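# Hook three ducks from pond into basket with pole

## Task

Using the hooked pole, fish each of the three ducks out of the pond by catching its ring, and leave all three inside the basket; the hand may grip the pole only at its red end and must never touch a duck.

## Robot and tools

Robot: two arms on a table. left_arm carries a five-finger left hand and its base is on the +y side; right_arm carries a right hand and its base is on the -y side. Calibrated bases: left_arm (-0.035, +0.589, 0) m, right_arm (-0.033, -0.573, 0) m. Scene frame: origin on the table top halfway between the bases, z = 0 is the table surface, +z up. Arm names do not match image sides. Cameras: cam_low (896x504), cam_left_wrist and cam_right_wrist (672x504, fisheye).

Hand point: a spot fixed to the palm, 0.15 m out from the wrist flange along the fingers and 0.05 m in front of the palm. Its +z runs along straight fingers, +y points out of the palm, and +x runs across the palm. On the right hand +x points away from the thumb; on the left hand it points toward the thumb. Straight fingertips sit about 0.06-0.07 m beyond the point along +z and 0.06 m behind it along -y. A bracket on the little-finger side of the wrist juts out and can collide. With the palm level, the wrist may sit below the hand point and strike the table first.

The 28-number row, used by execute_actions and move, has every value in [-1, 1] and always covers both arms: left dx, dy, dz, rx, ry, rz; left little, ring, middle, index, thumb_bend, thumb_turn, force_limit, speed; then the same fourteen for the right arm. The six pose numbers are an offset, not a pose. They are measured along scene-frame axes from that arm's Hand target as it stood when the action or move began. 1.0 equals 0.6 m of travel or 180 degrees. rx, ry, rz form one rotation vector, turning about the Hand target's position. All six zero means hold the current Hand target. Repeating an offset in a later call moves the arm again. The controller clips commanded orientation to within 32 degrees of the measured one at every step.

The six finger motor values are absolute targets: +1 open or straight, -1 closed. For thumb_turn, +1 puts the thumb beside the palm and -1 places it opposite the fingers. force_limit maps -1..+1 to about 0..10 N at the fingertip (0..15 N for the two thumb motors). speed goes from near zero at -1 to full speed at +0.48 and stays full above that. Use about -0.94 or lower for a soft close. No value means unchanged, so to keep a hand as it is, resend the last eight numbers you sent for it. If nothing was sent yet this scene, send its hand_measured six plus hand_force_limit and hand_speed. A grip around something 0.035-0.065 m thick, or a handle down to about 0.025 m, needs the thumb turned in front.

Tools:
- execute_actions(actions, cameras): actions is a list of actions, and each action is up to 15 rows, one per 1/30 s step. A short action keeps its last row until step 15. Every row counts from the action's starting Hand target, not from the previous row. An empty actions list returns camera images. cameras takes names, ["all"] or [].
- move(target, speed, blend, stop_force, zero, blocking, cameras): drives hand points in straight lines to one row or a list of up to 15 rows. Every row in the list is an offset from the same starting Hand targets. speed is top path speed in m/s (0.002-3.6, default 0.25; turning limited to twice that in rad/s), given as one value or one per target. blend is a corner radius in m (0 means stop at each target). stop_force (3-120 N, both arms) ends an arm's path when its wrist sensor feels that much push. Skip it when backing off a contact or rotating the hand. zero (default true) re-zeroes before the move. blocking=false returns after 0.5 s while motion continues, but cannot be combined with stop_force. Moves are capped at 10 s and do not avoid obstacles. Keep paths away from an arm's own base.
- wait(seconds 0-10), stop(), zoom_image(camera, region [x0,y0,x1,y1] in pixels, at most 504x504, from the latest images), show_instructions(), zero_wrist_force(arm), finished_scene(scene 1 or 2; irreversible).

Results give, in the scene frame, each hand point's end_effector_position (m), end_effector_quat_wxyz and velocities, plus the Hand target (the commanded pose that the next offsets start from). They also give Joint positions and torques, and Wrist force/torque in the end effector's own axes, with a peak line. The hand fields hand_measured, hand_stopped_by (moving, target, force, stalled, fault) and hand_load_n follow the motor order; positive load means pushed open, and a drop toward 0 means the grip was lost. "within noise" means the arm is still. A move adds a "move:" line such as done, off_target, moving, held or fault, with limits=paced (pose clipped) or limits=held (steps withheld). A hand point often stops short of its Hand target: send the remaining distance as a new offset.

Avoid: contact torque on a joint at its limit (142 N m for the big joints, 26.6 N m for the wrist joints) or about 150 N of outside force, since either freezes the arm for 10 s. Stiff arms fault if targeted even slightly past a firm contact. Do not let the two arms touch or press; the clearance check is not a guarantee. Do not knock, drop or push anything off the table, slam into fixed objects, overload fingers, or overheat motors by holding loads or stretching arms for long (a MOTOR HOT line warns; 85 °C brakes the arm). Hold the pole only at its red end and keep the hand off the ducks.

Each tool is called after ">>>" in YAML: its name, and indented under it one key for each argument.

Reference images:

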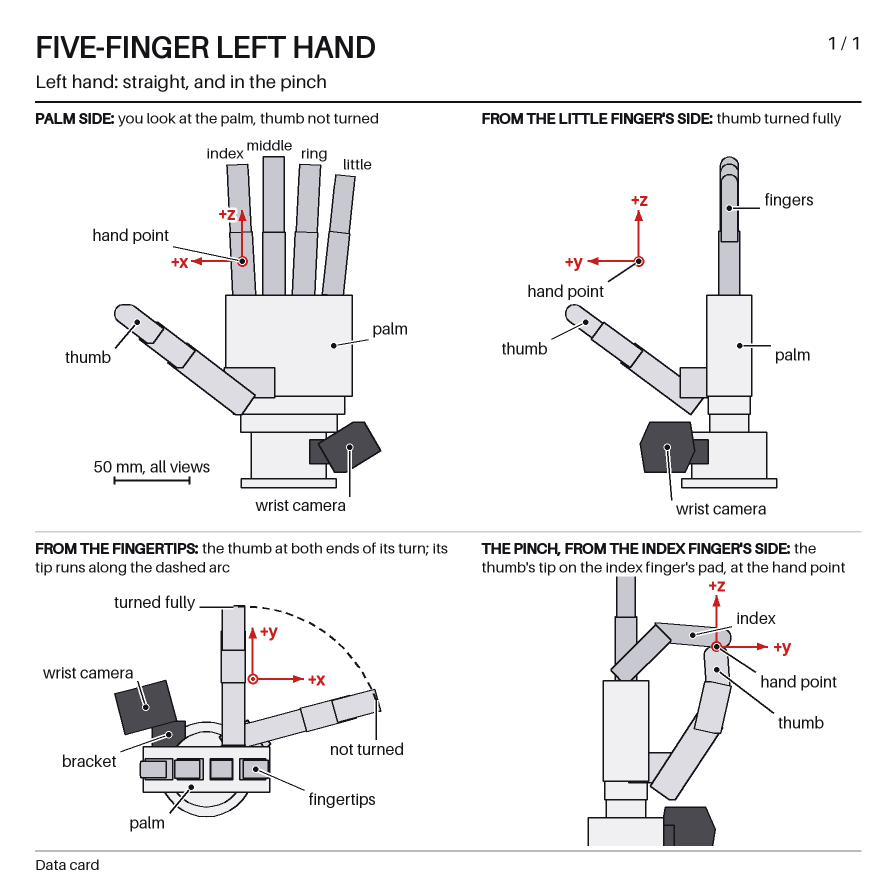

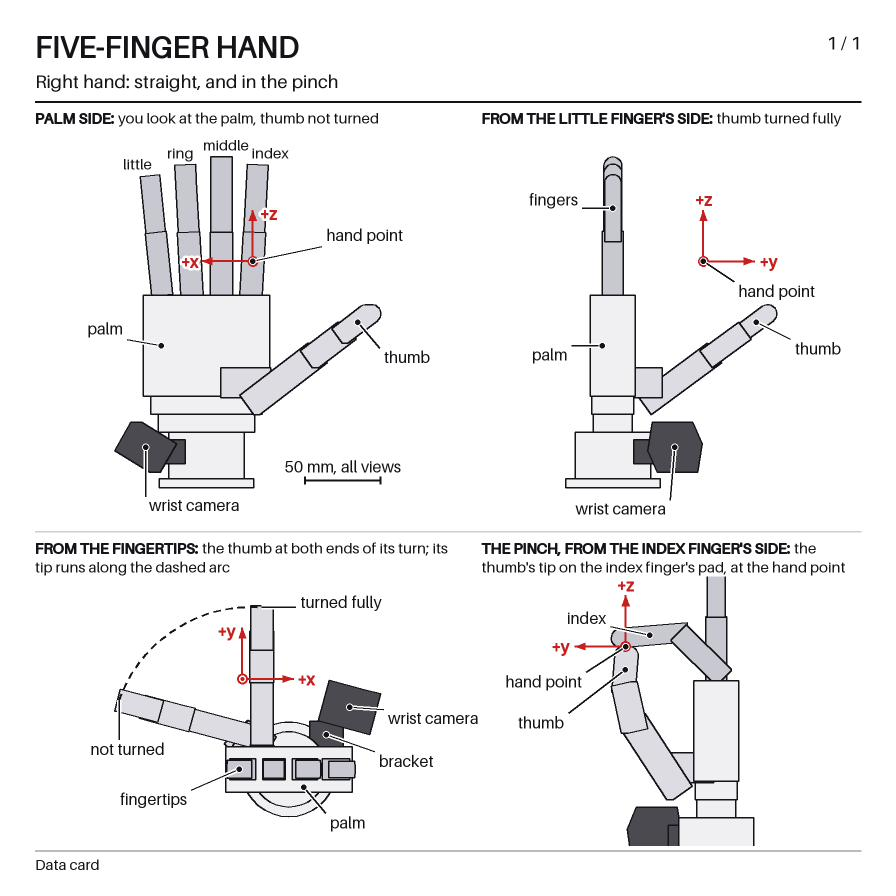

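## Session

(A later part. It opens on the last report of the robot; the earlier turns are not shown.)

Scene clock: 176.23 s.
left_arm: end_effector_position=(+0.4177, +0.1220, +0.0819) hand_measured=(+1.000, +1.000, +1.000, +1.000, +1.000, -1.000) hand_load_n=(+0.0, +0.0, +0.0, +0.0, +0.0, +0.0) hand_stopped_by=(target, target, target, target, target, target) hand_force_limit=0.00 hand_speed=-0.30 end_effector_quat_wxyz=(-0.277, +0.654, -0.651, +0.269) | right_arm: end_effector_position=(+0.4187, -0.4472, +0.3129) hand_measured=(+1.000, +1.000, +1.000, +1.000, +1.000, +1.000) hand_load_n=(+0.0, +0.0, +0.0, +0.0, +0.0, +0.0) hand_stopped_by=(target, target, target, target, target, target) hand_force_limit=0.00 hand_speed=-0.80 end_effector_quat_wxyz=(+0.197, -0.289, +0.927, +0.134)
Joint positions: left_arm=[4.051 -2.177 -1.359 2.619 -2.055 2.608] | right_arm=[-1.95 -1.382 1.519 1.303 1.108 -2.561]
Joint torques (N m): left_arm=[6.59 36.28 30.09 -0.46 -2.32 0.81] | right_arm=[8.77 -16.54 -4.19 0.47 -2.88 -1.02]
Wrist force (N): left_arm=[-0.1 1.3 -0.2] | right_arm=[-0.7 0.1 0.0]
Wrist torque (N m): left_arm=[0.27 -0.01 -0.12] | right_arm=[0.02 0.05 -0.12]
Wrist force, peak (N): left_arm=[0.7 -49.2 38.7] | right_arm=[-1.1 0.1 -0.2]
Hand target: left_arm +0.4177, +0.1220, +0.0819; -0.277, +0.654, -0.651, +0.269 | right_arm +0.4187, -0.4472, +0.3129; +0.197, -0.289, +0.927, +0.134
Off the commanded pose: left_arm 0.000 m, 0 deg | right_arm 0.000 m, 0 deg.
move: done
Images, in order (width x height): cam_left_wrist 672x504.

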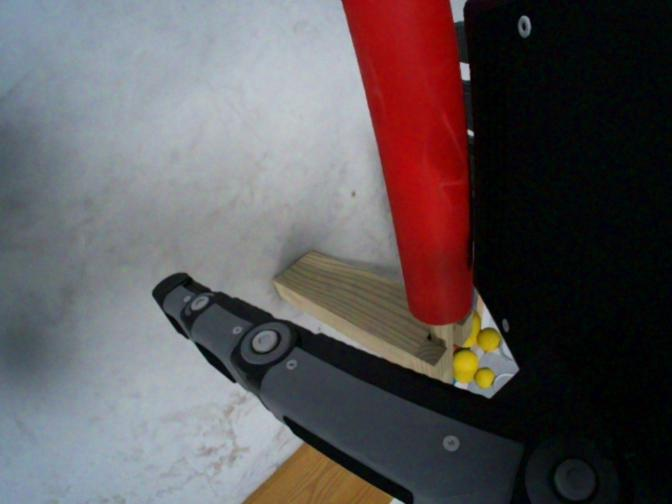

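>>> move:
  target:
    - [0.0224,0,-0.0153,0,0,0,1,1,1,1,1,-1,0,-0.3,0,0,0,0,0,0,1,1,1,1,1,1,0,-0.8]
  cameras: ["cam_left_wrist","cam_right_wrist"]
  speed: 0.03
  stop_force: 4

>>> zoom_image:
  camera: "cam_right_wrist"
  region: [430, 220, 590, 340]

Scene clock: 183.07 s.
left_arm: end_effector_position=(+0.4312, +0.1220, +0.0727) hand_measured=(+1.000, +1.000, +1.000, +1.000, +1.000, -1.000) hand_load_n=(+0.0, +0.0, +0.0, +0.0, +0.0, +0.0) hand_stopped_by=(target, target, target, target, target, target) hand_force_limit=0.00 hand_speed=-0.30 end_effector_quat_wxyz=(-0.277, +0.654, -0.651, +0.269) | right_arm: end_effector_position=(+0.4187, -0.4472, +0.3129) hand_measured=(+1.000, +1.000, +1.000, +1.000, +1.000, +1.000) hand_load_n=(+0.0, +0.0, +0.0, +0.0, +0.0, +0.0) hand_stopped_by=(target, target, target, target, target, target) hand_force_limit=0.00 hand_speed=-0.80 end_effector_quat_wxyz=(+0.197, -0.289, +0.927, +0.134)
Joint positions: left_arm=[4.068 -2.202 -1.34 2.632 -2.045 2.622] | right_arm=[-1.95 -1.382 1.519 1.303 1.108 -2.561]
Joint torques (N m): left_arm=[-8.43 55.31 9.99 -2.5 -1.9 -1.51] | right_arm=[8.69 -16.05 -3.25 0.54 -2.9 -0.96]
Wrist force (N): left_arm=[0.0 1.5 -0.4] | right_arm=[-0.7 0.2 -0.2]
Wrist torque (N m): left_arm=[0.31 -0.04 -0.19] | right_arm=[0.04 0.06 -0.11]
Wrist force, peak (N): left_arm=[0.0 1.6 -0.6] | right_arm=[-1.0 0.0 -0.2]
Hand target: left_arm +0.4312, +0.1220, +0.0727; -0.277, +0.654, -0.651, +0.269 | right_arm +0.4187, -0.4472, +0.3129; +0.197, -0.289, +0.927, +0.134
Off the commanded pose: left_arm 0.000 m, 0 deg | right_arm 0.000 m, 0 deg.
move: done
Images, in order (width x height): cam_left_wrist 672x504, cam_right_wrist 672x504.

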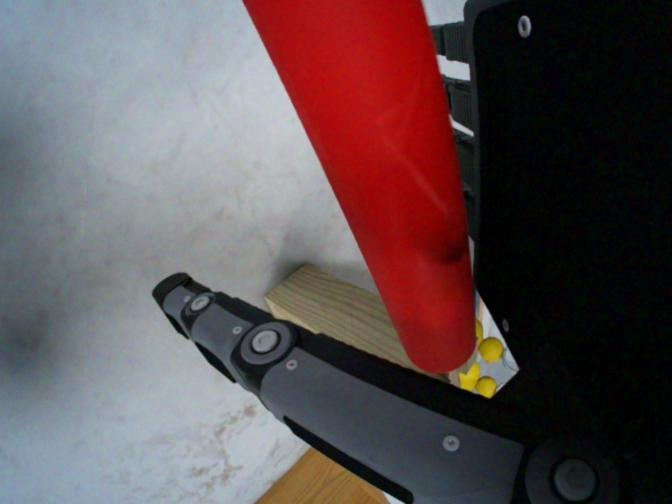

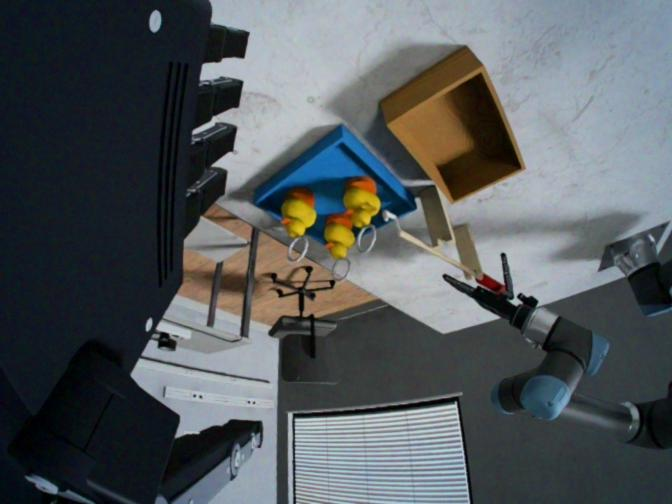

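Scaled by 3.150 from the camera's 672x504 image, which has a finer 960x720 frame.

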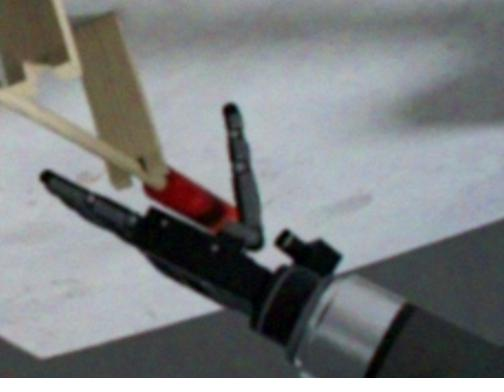

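>>> execute_actions:
  actions: []

>>> zoom_image:
  camera: "cam_low"
  region: [420, 190, 660, 300]

>>> zoom_image:
  camera: "cam_right_wrist"
  region: [270, 150, 500, 300]

Scene clock: 189.37 s.
left_arm: end_effector_position=(+0.4312, +0.1220, +0.0727) hand_measured=(+1.000, +1.000, +1.000, +1.000, +1.000, -1.000) hand_load_n=(+0.0, +0.0, +0.0, +0.0, +0.0, +0.0) hand_stopped_by=(target, target, target, target, target, target) hand_force_limit=0.00 hand_speed=-0.30 end_effector_quat_wxyz=(-0.277, +0.654, -0.651, +0.269) | right_arm: end_effector_position=(+0.4187, -0.4472, +0.3129) hand_measured=(+1.000, +1.000, +1.000, +1.000, +1.000, +1.000) hand_load_n=(+0.0, +0.0, +0.0, +0.0, +0.0, +0.0) hand_stopped_by=(target, target, target, target, target, target) hand_force_limit=0.00 hand_speed=-0.80 end_effector_quat_wxyz=(+0.197, -0.289, +0.927, +0.134)
Joint positions: left_arm=[4.068 -2.202 -1.34 2.632 -2.045 2.622] | right_arm=[-1.95 -1.382 1.519 1.303 1.108 -2.561]
Joint velocities: within noise
Joint torques (N m): left_arm=[-6.82 36.66 11.11 -1.38 -1.77 -0.36] | right_arm=[7.86 -16.13 -3.94 0.67 -2.81 -0.88]
Wrist force (N): left_arm=[0.1 1.4 -0.3] | right_arm=[-0.9 0.0 0.1]
Wrist torque (N m): left_arm=[0.28 -0.04 -0.19] | right_arm=[0.01 0.08 -0.13]
Wrist force, peak (N): left_arm=[-0.2 1.6 -0.4] | right_arm=[-1.0 0.4 -0.1]
Hand target: left_arm +0.4312, +0.1220, +0.0727; -0.277, +0.654, -0.651, +0.269 | right_arm +0.4187, -0.4472, +0.3129; +0.197, -0.289, +0.927, +0.134
Off the commanded pose: left_arm 0.000 m, 0 deg | right_arm 0.000 m, 0 deg.

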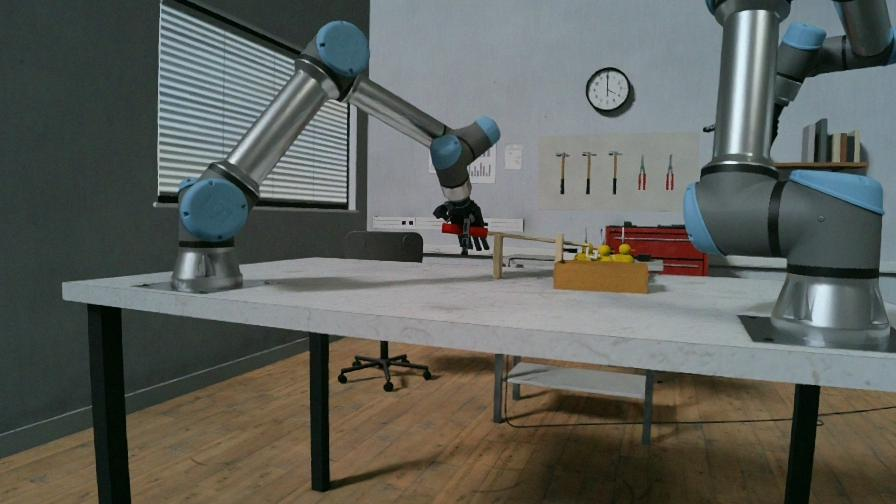

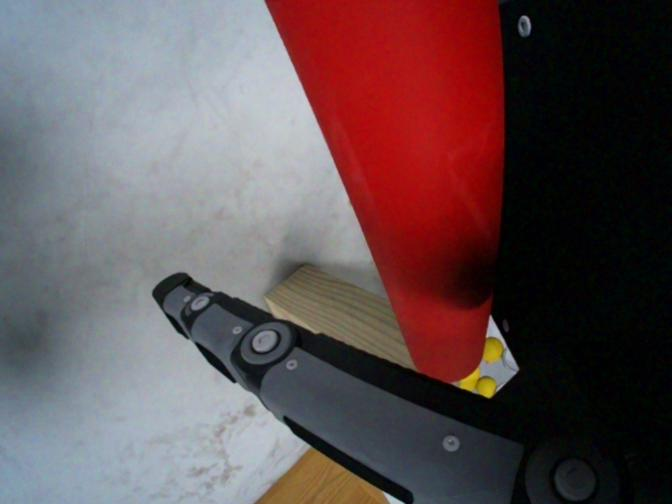

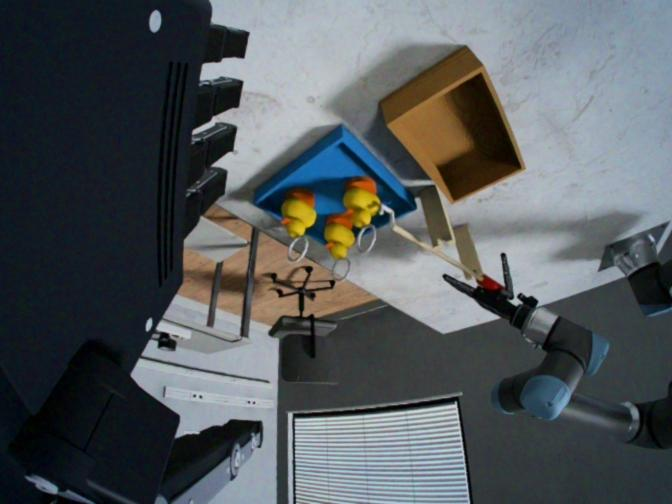

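Scaled by 2.100.

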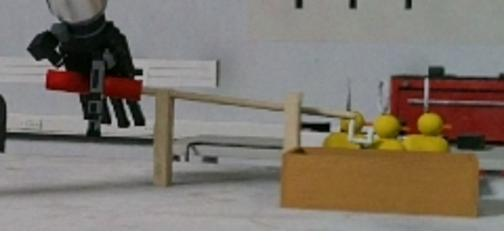

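Scaled by 2.191 from the camera's 672x504 image, which has a finer 960x720 frame.

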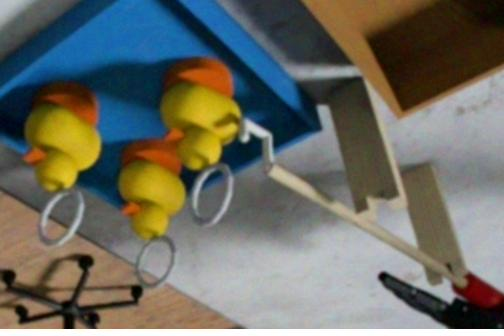

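>>> move:
  target:
    - [-0.0117,-0.004,0.0117,0.0415,0,0.0717,1,1,1,1,1,-1,0,-0.3,0,0,0,0,0,0,1,1,1,1,1,1,0,-0.8]
  cameras: ["all"]
  speed: 0.06

>>> zoom_image:
  camera: "cam_low"
  region: [420, 190, 660, 300]

>>> zoom_image:
  camera: "cam_right_wrist"
  region: [340, 170, 570, 330]

Scene clock: 222.47 s.
left_arm: end_effector_position=(+0.4242, +0.1195, +0.0797) hand_measured=(+1.000, +1.000, +1.000, +1.000, +1.000, -1.000) hand_load_n=(-0.5, +0.0, +0.0, -0.5, +0.0, +0.0) hand_stopped_by=(target, target, target, target, target, target) hand_force_limit=0.00 hand_speed=-0.30 end_effector_quat_wxyz=(-0.347, +0.703, -0.590, +0.193) | right_arm: end_effector_position=(+0.4187, -0.4472, +0.3129) hand_measured=(+1.000, +1.000, +1.000, +1.000, +1.000, +1.000) hand_load_n=(+0.0, +0.0, +0.0, +0.0, +0.0, +0.0) hand_stopped_by=(target, target, target, target, target, target) hand_force_limit=0.00 hand_speed=-0.80 end_effector_quat_wxyz=(+0.197, -0.289, +0.927, +0.134)
Joint positions: left_arm=[3.977 -2.356 -1.107 2.314 -2.293 2.356] | right_arm=[-1.95 -1.382 1.519 1.303 1.108 -2.561]
Joint torques (N m): left_arm=[5.5 62.01 10.98 -2.07 0.56 -0.14] | right_arm=[6.46 -16.73 -4.24 1.05 -2.7 -0.21]
Wrist force (N): left_arm=[0.1 1.4 -0.5] | right_arm=[-0.9 0.2 -0.2]
Wrist torque (N m): left_arm=[0.29 -0.06 -0.22] | right_arm=[0.05 0.09 -0.12]
Wrist force, peak (N): left_arm=[0.1 1.8 -0.1] | right_arm=[-1.0 0.2 -0.3]
Hand target: left_arm +0.4242, +0.1196, +0.0797; -0.347, +0.703, -0.590, +0.193 | right_arm +0.4187, -0.4472, +0.3129; +0.197, -0.289, +0.927, +0.134
Off the commanded pose: left_arm 0.000 m, 0 deg | right_arm 0.000 m, 0 deg.
move: done

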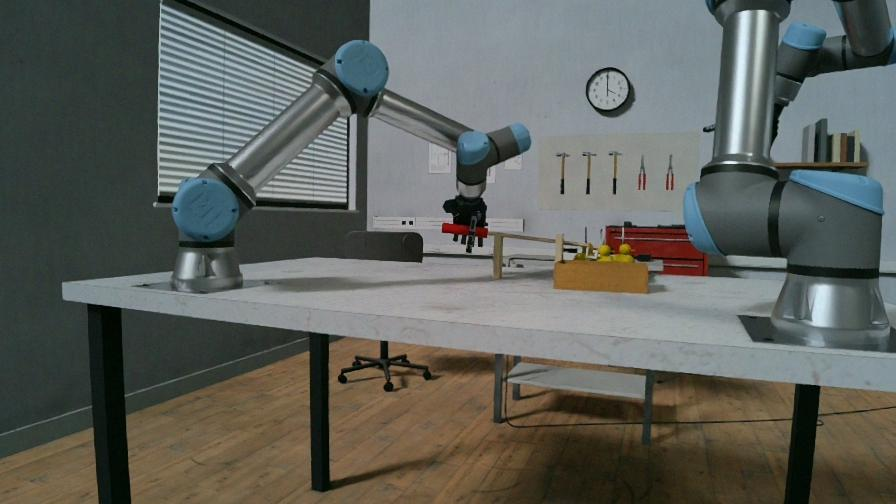

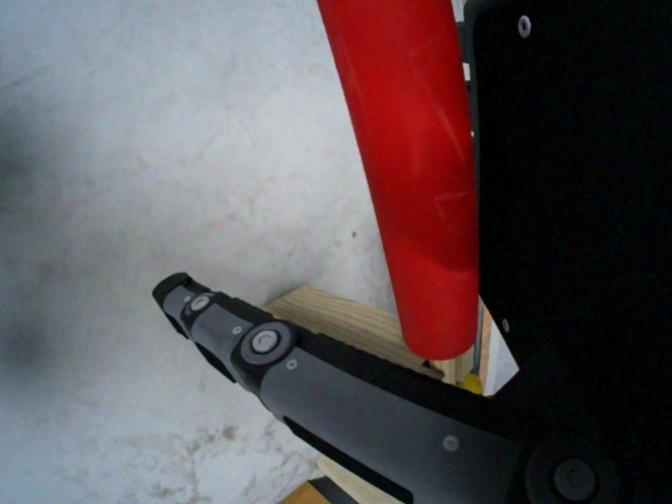

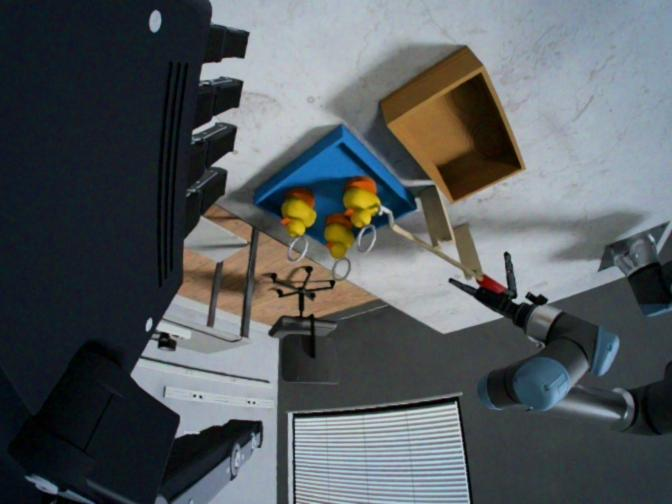

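Scaled by 2.100.

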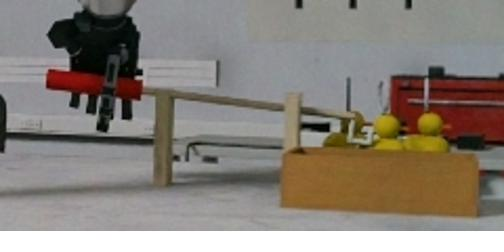

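Scaled by 2.191 from the camera's 672x504 image, which has a finer 960x720 frame.

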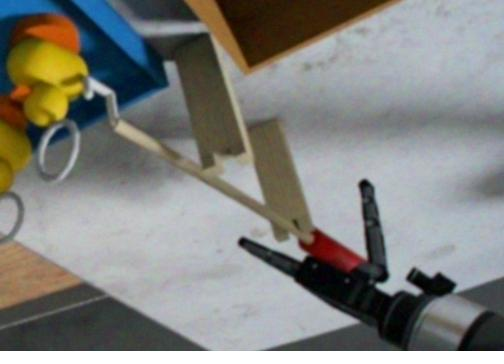

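>>> move:
  target:
    - [0,0,0,0,0,0,-1,-1,-1,-1,1,-1,-0.5,-0.75,0,0,0,0,0,0,1,1,1,1,1,1,0,-0.8]
  cameras: ["all"]

>>> zoom_image:
  camera: "cam_right_wrist"
  region: [340, 170, 570, 330]

Scene clock: 232.80 s.
left_arm: end_effector_position=(+0.4242, +0.1196, +0.0798) hand_measured=(-0.892, -0.868, -0.890, -0.890, +1.000, -1.000) hand_load_n=(+3.0, +0.5, +5.5, +4.5, +0.0, +0.0) hand_stopped_by=(force, force, force, force, target, target) hand_force_limit=-0.50 hand_speed=-0.75 end_effector_quat_wxyz=(-0.347, +0.703, -0.590, +0.193) | right_arm: end_effector_position=(+0.4187, -0.4472, +0.3129) hand_measured=(+1.000, +1.000, +1.000, +1.000, +1.000, +1.000) hand_load_n=(+0.0, +0.0, +0.0, +0.0, +0.0, +0.0) hand_stopped_by=(target, target, target, target, target, target) hand_force_limit=0.00 hand_speed=-0.80 end_effector_quat_wxyz=(+0.197, -0.289, +0.927, +0.134)
Joint positions: left_arm=[3.977 -2.356 -1.107 2.314 -2.293 2.356] | right_arm=[-1.95 -1.382 1.519 1.303 1.108 -2.561]
Joint torques (N m): left_arm=[2.04 57.35 14.27 -2.16 0.82 0.92] | right_arm=[6.34 -16.18 -4.27 1.18 -2.82 0.02]
Wrist force (N): left_arm=[0.6 -6.1 0.8] | right_arm=[-0.7 0.1 -0.2]
Wrist torque (N m): left_arm=[0.04 -0.09 -0.54] | right_arm=[0.02 0.05 -0.11]
Wrist force, peak (N): left_arm=[0.7 -6.1 0.9] | right_arm=[-1.0 0.1 -0.1]
Hand target: left_arm +0.4242, +0.1196, +0.0797; -0.347, +0.703, -0.590, +0.193 | right_arm +0.4187, -0.4472, +0.3129; +0.197, -0.289, +0.927, +0.134
Off the commanded pose: left_arm 0.000 m, 0 deg | right_arm 0.000 m, 0 deg.
move: done

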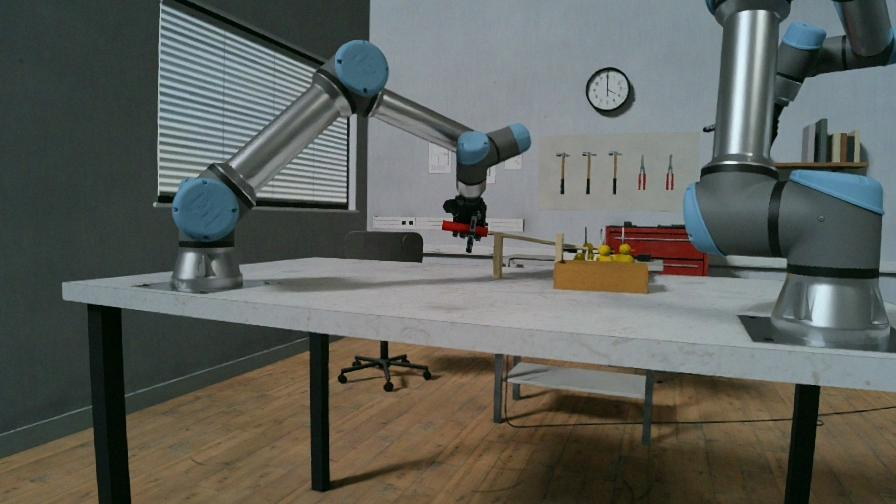

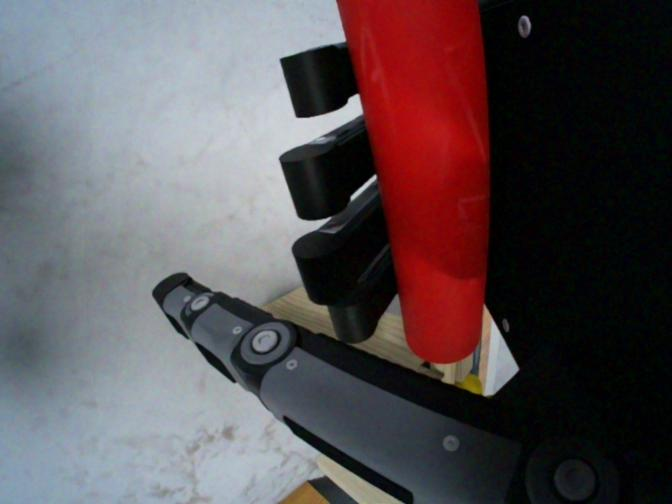

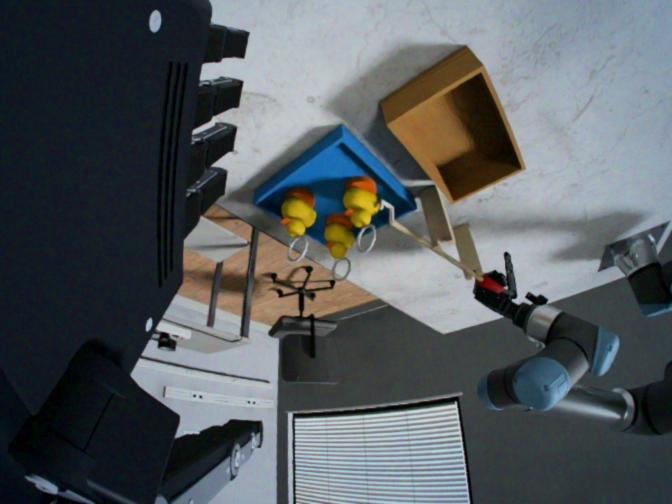

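Scaled by 2.191 from the camera's 672x504 image, which has a finer 960x720 frame.

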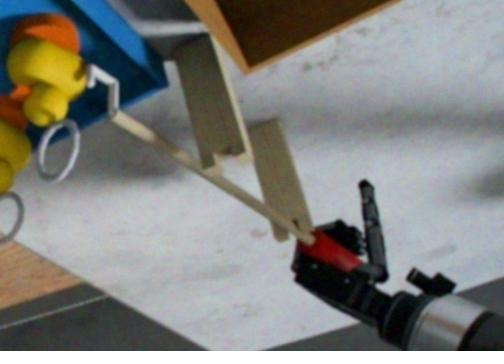

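>>> move:
  target:
    - [0,0,0,0,0,0,-1,-1,-1,-1,-1,-1,-0.4,-0.75,0,0,0,0,0,0,1,1,1,1,1,1,0,-0.8]
  cameras: ["cam_left_wrist"]

Scene clock: 237.70 s.
left_arm: end_effector_position=(+0.4242, +0.1196, +0.0797) hand_measured=(-0.892, -0.868, -0.890, -0.890, +0.528, -1.000) hand_load_n=(+3.0, +0.5, +4.5, +4.0, +5.0, +1.5) hand_stopped_by=(force, force, force, force, force, target) hand_force_limit=-0.40 hand_speed=-0.75 end_effector_quat_wxyz=(-0.347, +0.703, -0.590, +0.193) | right_arm: end_effector_position=(+0.4187, -0.4472, +0.3129) hand_measured=(+1.000, +1.000, +1.000, +1.000, +1.000, +1.000) hand_load_n=(+0.0, +0.0, +0.5, +0.0, +0.0, +0.0) hand_stopped_by=(target, target, target, target, target, target) hand_force_limit=0.00 hand_speed=-0.80 end_effector_quat_wxyz=(+0.197, -0.289, +0.927, +0.134)
Joint positions: left_arm=[3.977 -2.356 -1.107 2.314 -2.293 2.356] | right_arm=[-1.95 -1.382 1.519 1.303 1.108 -2.561]
Joint torques (N m): left_arm=[-10.92 38.98 24.02 -3.73 0.67 0.99] | right_arm=[5.74 -16.53 -3.72 1.33 -2.7 0.14]
Wrist force (N): left_arm=[0.8 -5.7 0.9] | right_arm=[-0.7 0.1 -0.2]
Wrist torque (N m): left_arm=[0.03 -0.12 -0.50] | right_arm=[0.04 0.05 -0.11]
Wrist force, peak (N): left_arm=[0.6 -6.4 1.0] | right_arm=[-1.1 0.2 -0.3]
Hand target: left_arm +0.4242, +0.1196, +0.0797; -0.347, +0.703, -0.590, +0.193 | right_arm +0.4187, -0.4472, +0.3129; +0.197, -0.289, +0.927, +0.134
Off the commanded pose: left_arm 0.000 m, 0 deg | right_arm 0.000 m, 0 deg.
move: done
Images, in order (width x height): cam_left_wrist 672x504.

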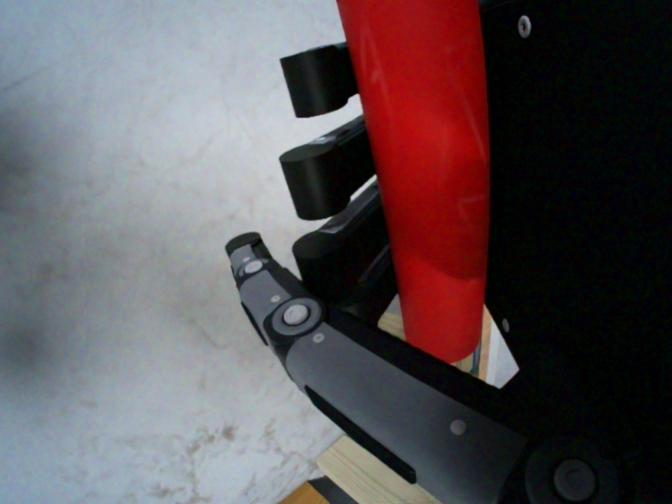

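>>> move:
  target:
    - [0,0,0,0,0,0,-0.98,-0.98,-0.98,-0.98,-0.98,-1,0.1,-0.88,0,0,0,0,0,0,1,1,1,1,1,1,0,-0.8]
  cameras: ["cam_left_wrist"]

Scene clock: 241.67 s.
left_arm: end_effector_position=(+0.4242, +0.1196, +0.0797) hand_measured=(-0.912, -0.900, -0.898, -0.900, +0.510, -1.000) hand_load_n=(+5.5, +6.5, +8.5, +4.5, +8.5, +2.0) hand_stopped_by=(force, force, force, force, force, target) hand_force_limit=0.10 hand_speed=-0.88 end_effector_quat_wxyz=(-0.347, +0.703, -0.590, +0.193) | right_arm: end_effector_position=(+0.4187, -0.4472, +0.3129) hand_measured=(+1.000, +1.000, +1.000, +1.000, +1.000, +1.000) hand_load_n=(+0.0, +0.0, +0.0, +0.0, +0.0, +0.0) hand_stopped_by=(target, target, target, target, target, target) hand_force_limit=0.00 hand_speed=-0.80 end_effector_quat_wxyz=(+0.197, -0.289, +0.927, +0.134)
Joint positions: left_arm=[3.977 -2.356 -1.107 2.314 -2.293 2.356] | right_arm=[-1.95 -1.382 1.519 1.303 1.108 -2.561]
Joint torques (N m): left_arm=[-10.06 39.74 24.12 -3.73 0.78 1.17] | right_arm=[5.06 -15.84 -4.16 1.29 -2.66 0.19]
Wrist force (N): left_arm=[-1.0 -8.3 -0.6] | right_arm=[-0.7 -0.1 -0.1]
Wrist torque (N m): left_arm=[0.01 0.08 -0.71] | right_arm=[-0.01 0.05 -0.12]
Wrist force, peak (N): left_arm=[-0.9 -8.4 -0.8] | right_arm=[-1.0 0.2 -0.2]
Hand target: left_arm +0.4242, +0.1196, +0.0797; -0.347, +0.703, -0.590, +0.193 | right_arm +0.4187, -0.4472, +0.3129; +0.197, -0.289, +0.927, +0.134
Off the commanded pose: left_arm 0.000 m, 0 deg | right_arm 0.000 m, 0 deg.
move: done
Images, in order (width x height): cam_left_wrist 672x504.

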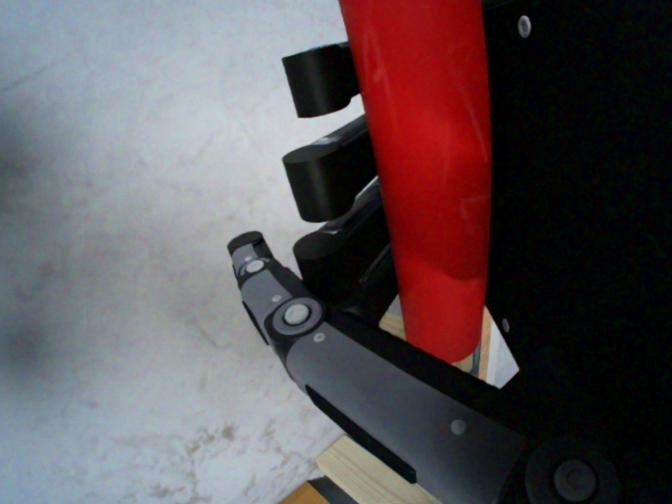

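>>> move:
  target:
    - [0,0.033,0.025,0,0,0,-0.98,-0.98,-0.98,-0.98,-0.98,-1,0.1,-0.88,0,0,0,0,0,0,1,1,1,1,1,1,0,-0.8]
    - [0,0.05,0.133,0,0,0,-0.98,-0.98,-0.98,-0.98,-0.98,-1,0.1,-0.88,0,0,0,0,0,0,1,1,1,1,1,1,0,-0.8]
  cameras: ["all"]
  speed: 0.08
  blend: [0.01,0]

>>> zoom_image:
  camera: "cam_right_wrist"
  region: [260, 160, 500, 330]

>>> zoom_image:
  camera: "cam_low"
  region: [420, 190, 660, 300]

Scene clock: 250.17 s.
left_arm: end_effector_position=(+0.4243, +0.1496, +0.1597) hand_measured=(-0.912, -0.900, -0.898, -0.900, +0.510, -1.000) hand_load_n=(+0.5, +3.5, +8.5, +6.0, +8.5, +1.5) hand_stopped_by=(force, force, force, force, force, target) hand_force_limit=0.10 hand_speed=-0.88 end_effector_quat_wxyz=(-0.347, +0.703, -0.590, +0.193) | right_arm: end_effector_position=(+0.4187, -0.4472, +0.3129) hand_measured=(+1.000, +1.000, +1.000, +1.000, +1.000, +1.000) hand_load_n=(+0.0, +0.0, +0.0, -0.5, +0.0, +0.0) hand_stopped_by=(target, target, target, target, target, target) hand_force_limit=0.00 hand_speed=-0.80 end_effector_quat_wxyz=(+0.197, -0.289, +0.927, +0.134)
Joint positions: left_arm=[4.015 -2.232 -1.105 2.218 -2.277 2.402] | right_arm=[-1.95 -1.382 1.519 1.303 1.108 -2.561]
Joint torques (N m): left_arm=[-7.04 35.26 11.19 -0.49 -0.43 -1.3] | right_arm=[5.21 -16.38 -3.82 1.38 -2.78 0.37]
Wrist force (N): left_arm=[0.1 1.7 0.2] | right_arm=[-0.9 0.0 -0.1]
Wrist torque (N m): left_arm=[0.28 -0.08 -0.18] | right_arm=[0.01 0.08 -0.12]
Wrist force, peak (N): left_arm=[-1.1 -8.7 -0.6] | right_arm=[-1.0 0.2 -0.2]
Hand target: left_arm +0.4242, +0.1496, +0.1595; -0.347, +0.703, -0.590, +0.193 | right_arm +0.4187, -0.4472, +0.3129; +0.197, -0.289, +0.927, +0.134
Off the commanded pose: left_arm 0.000 m, 0 deg | right_arm 0.000 m, 0 deg.
move: done

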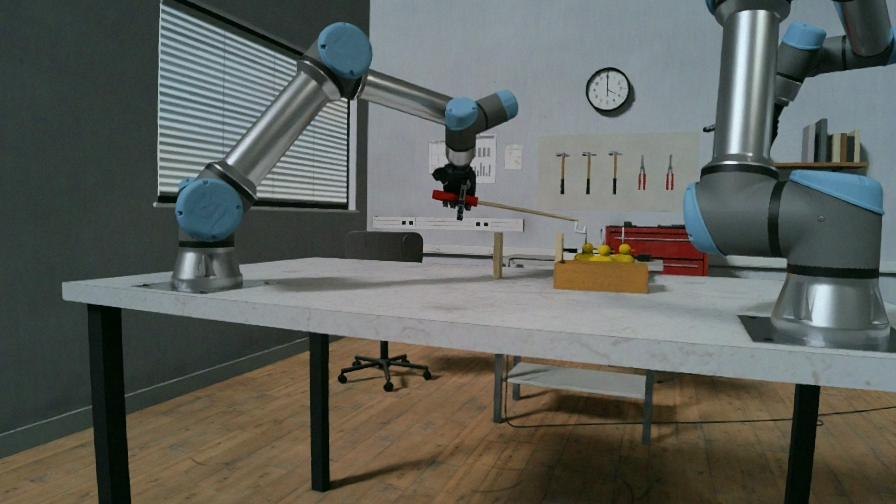

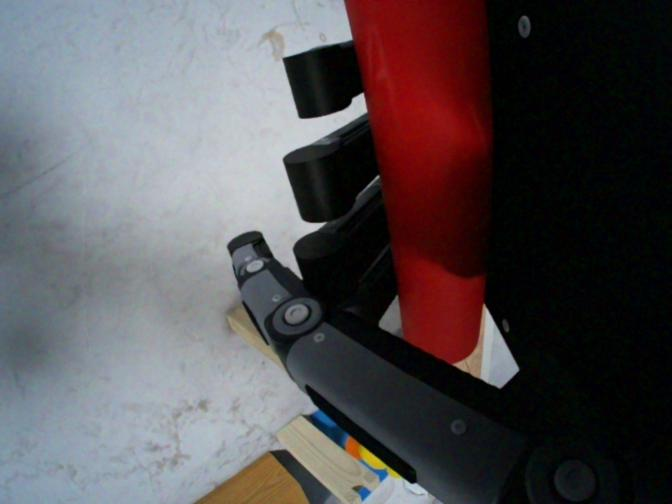

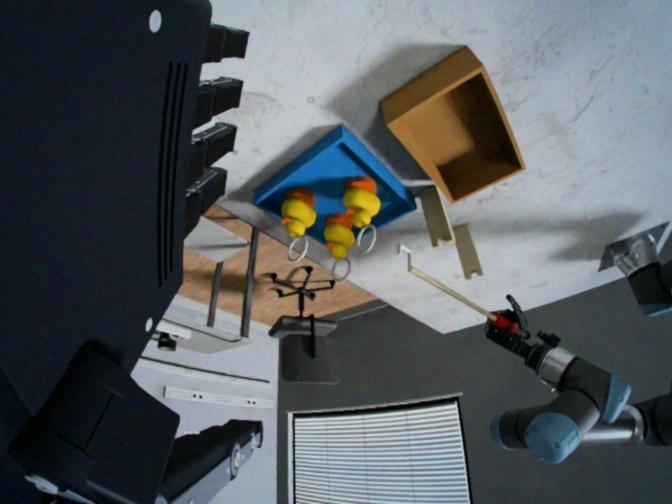

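Scaled by 2.100 from the camera's 672x504 image, which has a finer 960x720 frame.

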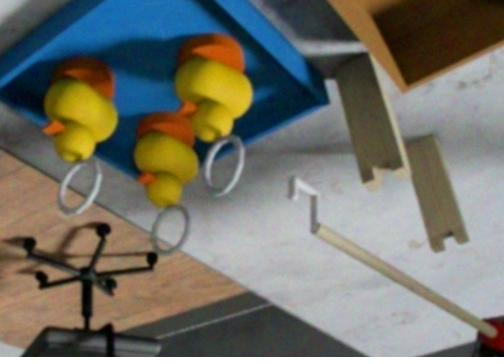

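Scaled by 2.100.

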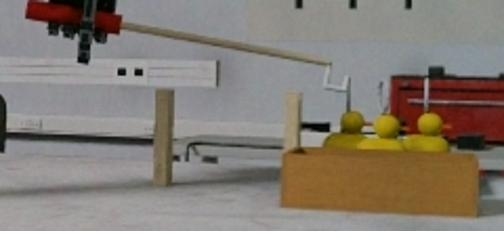

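>>> zoom_image:
  camera: "cam_low"
  region: [560, 205, 650, 270]

>>> zoom_image:
  camera: "cam_right_wrist"
  region: [270, 170, 420, 290]

Scaled by 5.600.

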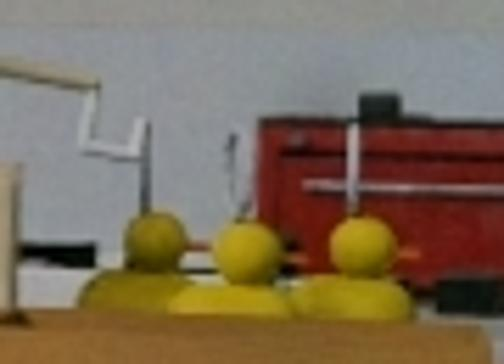

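Scaled by 3.360 from the camera's 672x504 image, which has a finer 960x720 frame.

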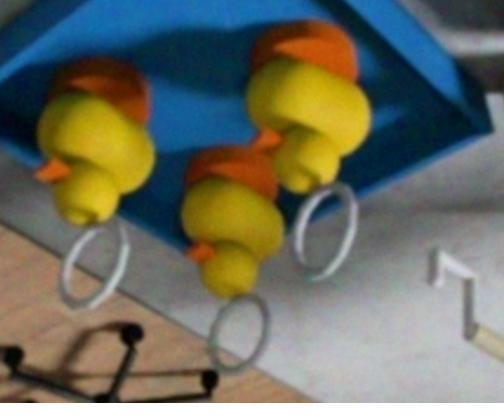

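>>> move:
  target:
    - [0.187,0.05,0,-0.054,-0.0125,0,-0.98,-0.98,-0.98,-0.98,-0.98,-1,0.1,-0.88,0,0,0,0,0,0,1,1,1,1,1,1,0,-0.8]
  cameras: ["all"]
  speed: 0.12

>>> zoom_image:
  camera: "cam_right_wrist"
  region: [260, 160, 460, 330]

>>> zoom_image:
  camera: "cam_low"
  region: [550, 195, 650, 265]

>>> zoom_image:
  camera: "cam_low"
  region: [430, 170, 650, 290]

Scene clock: 316.17 s.
left_arm: end_effector_position=(+0.5363, +0.1796, +0.1595) hand_measured=(-0.912, -0.900, -0.898, -0.900, +0.510, -1.000) hand_load_n=(+0.5, +3.5, +8.5, +5.5, +8.0, +1.5) hand_stopped_by=(force, force, force, force, force, target) hand_force_limit=0.10 hand_speed=-0.88 end_effector_quat_wxyz=(-0.298, +0.726, -0.564, +0.256) | right_arm: end_effector_position=(+0.4187, -0.4472, +0.3129) hand_measured=(+1.000, +1.000, +1.000, +1.000, +1.000, +1.000) hand_load_n=(+0.0, +0.0, +0.0, +0.0, +0.0, -0.5) hand_stopped_by=(target, target, target, target, target, target) hand_force_limit=0.00 hand_speed=-0.80 end_effector_quat_wxyz=(+0.197, -0.289, +0.927, +0.134)
Joint positions: left_arm=[4.219 -2.241 -1.052 2.385 -2.072 2.539] | right_arm=[-1.95 -1.382 1.519 1.303 1.108 -2.561]
Joint torques (N m): left_arm=[4.73 59.25 12.14 -1.06 -0.13 -0.79] | right_arm=[2.46 -16.12 -4.65 2.28 -2.56 1.58]
Wrist force (N): left_arm=[0.0 1.8 0.2] | right_arm=[-0.7 0.2 -0.1]
Wrist torque (N m): left_arm=[0.30 -0.06 -0.11] | right_arm=[0.04 0.05 -0.11]
Wrist force, peak (N): left_arm=[0.4 2.6 -0.9] | right_arm=[-1.2 0.1 -0.2]
Hand target: left_arm +0.5364, +0.1796, +0.1595; -0.298, +0.726, -0.564, +0.256 | right_arm +0.4187, -0.4472, +0.3129; +0.197, -0.289, +0.927, +0.134
Off the commanded pose: left_arm 0.000 m, 0 deg | right_arm 0.000 m, 0 deg.
move: done

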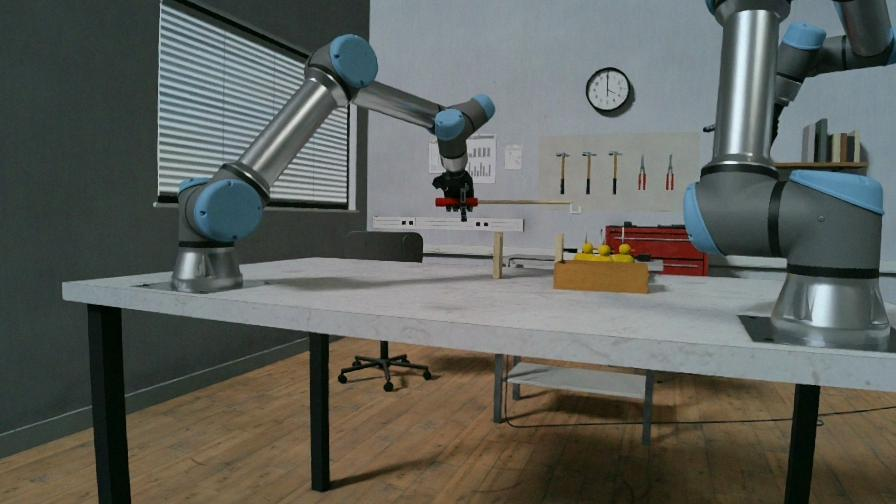

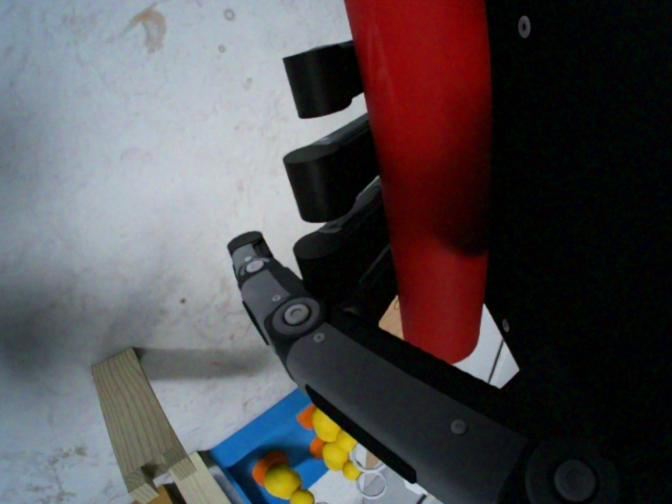

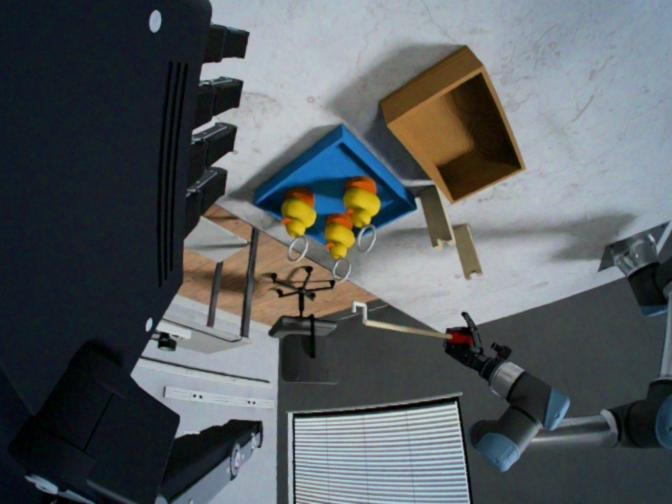

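Scaled by 2.520 from the camera's 672x504 image, which has a finer 960x720 frame.

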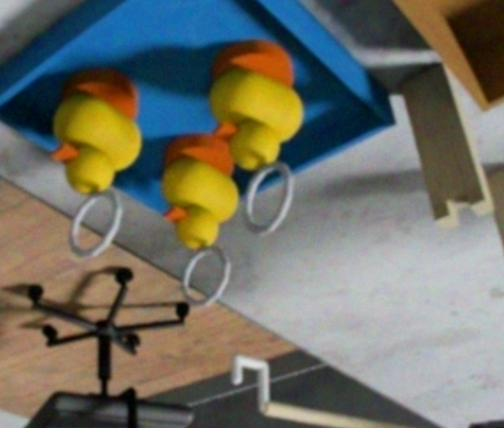

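Scaled by 5.040.

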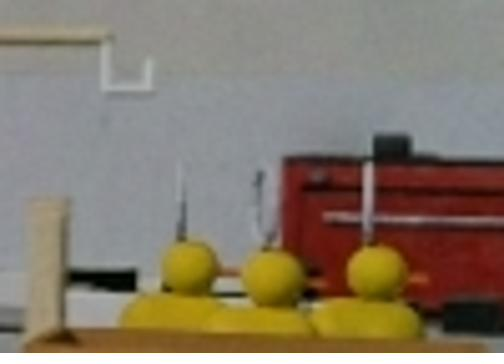

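Scaled by 2.291.

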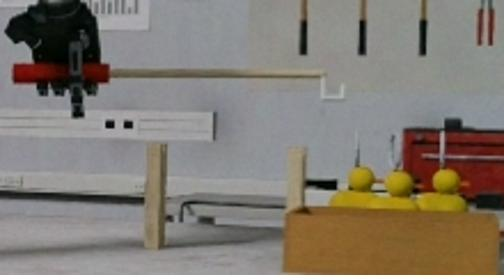

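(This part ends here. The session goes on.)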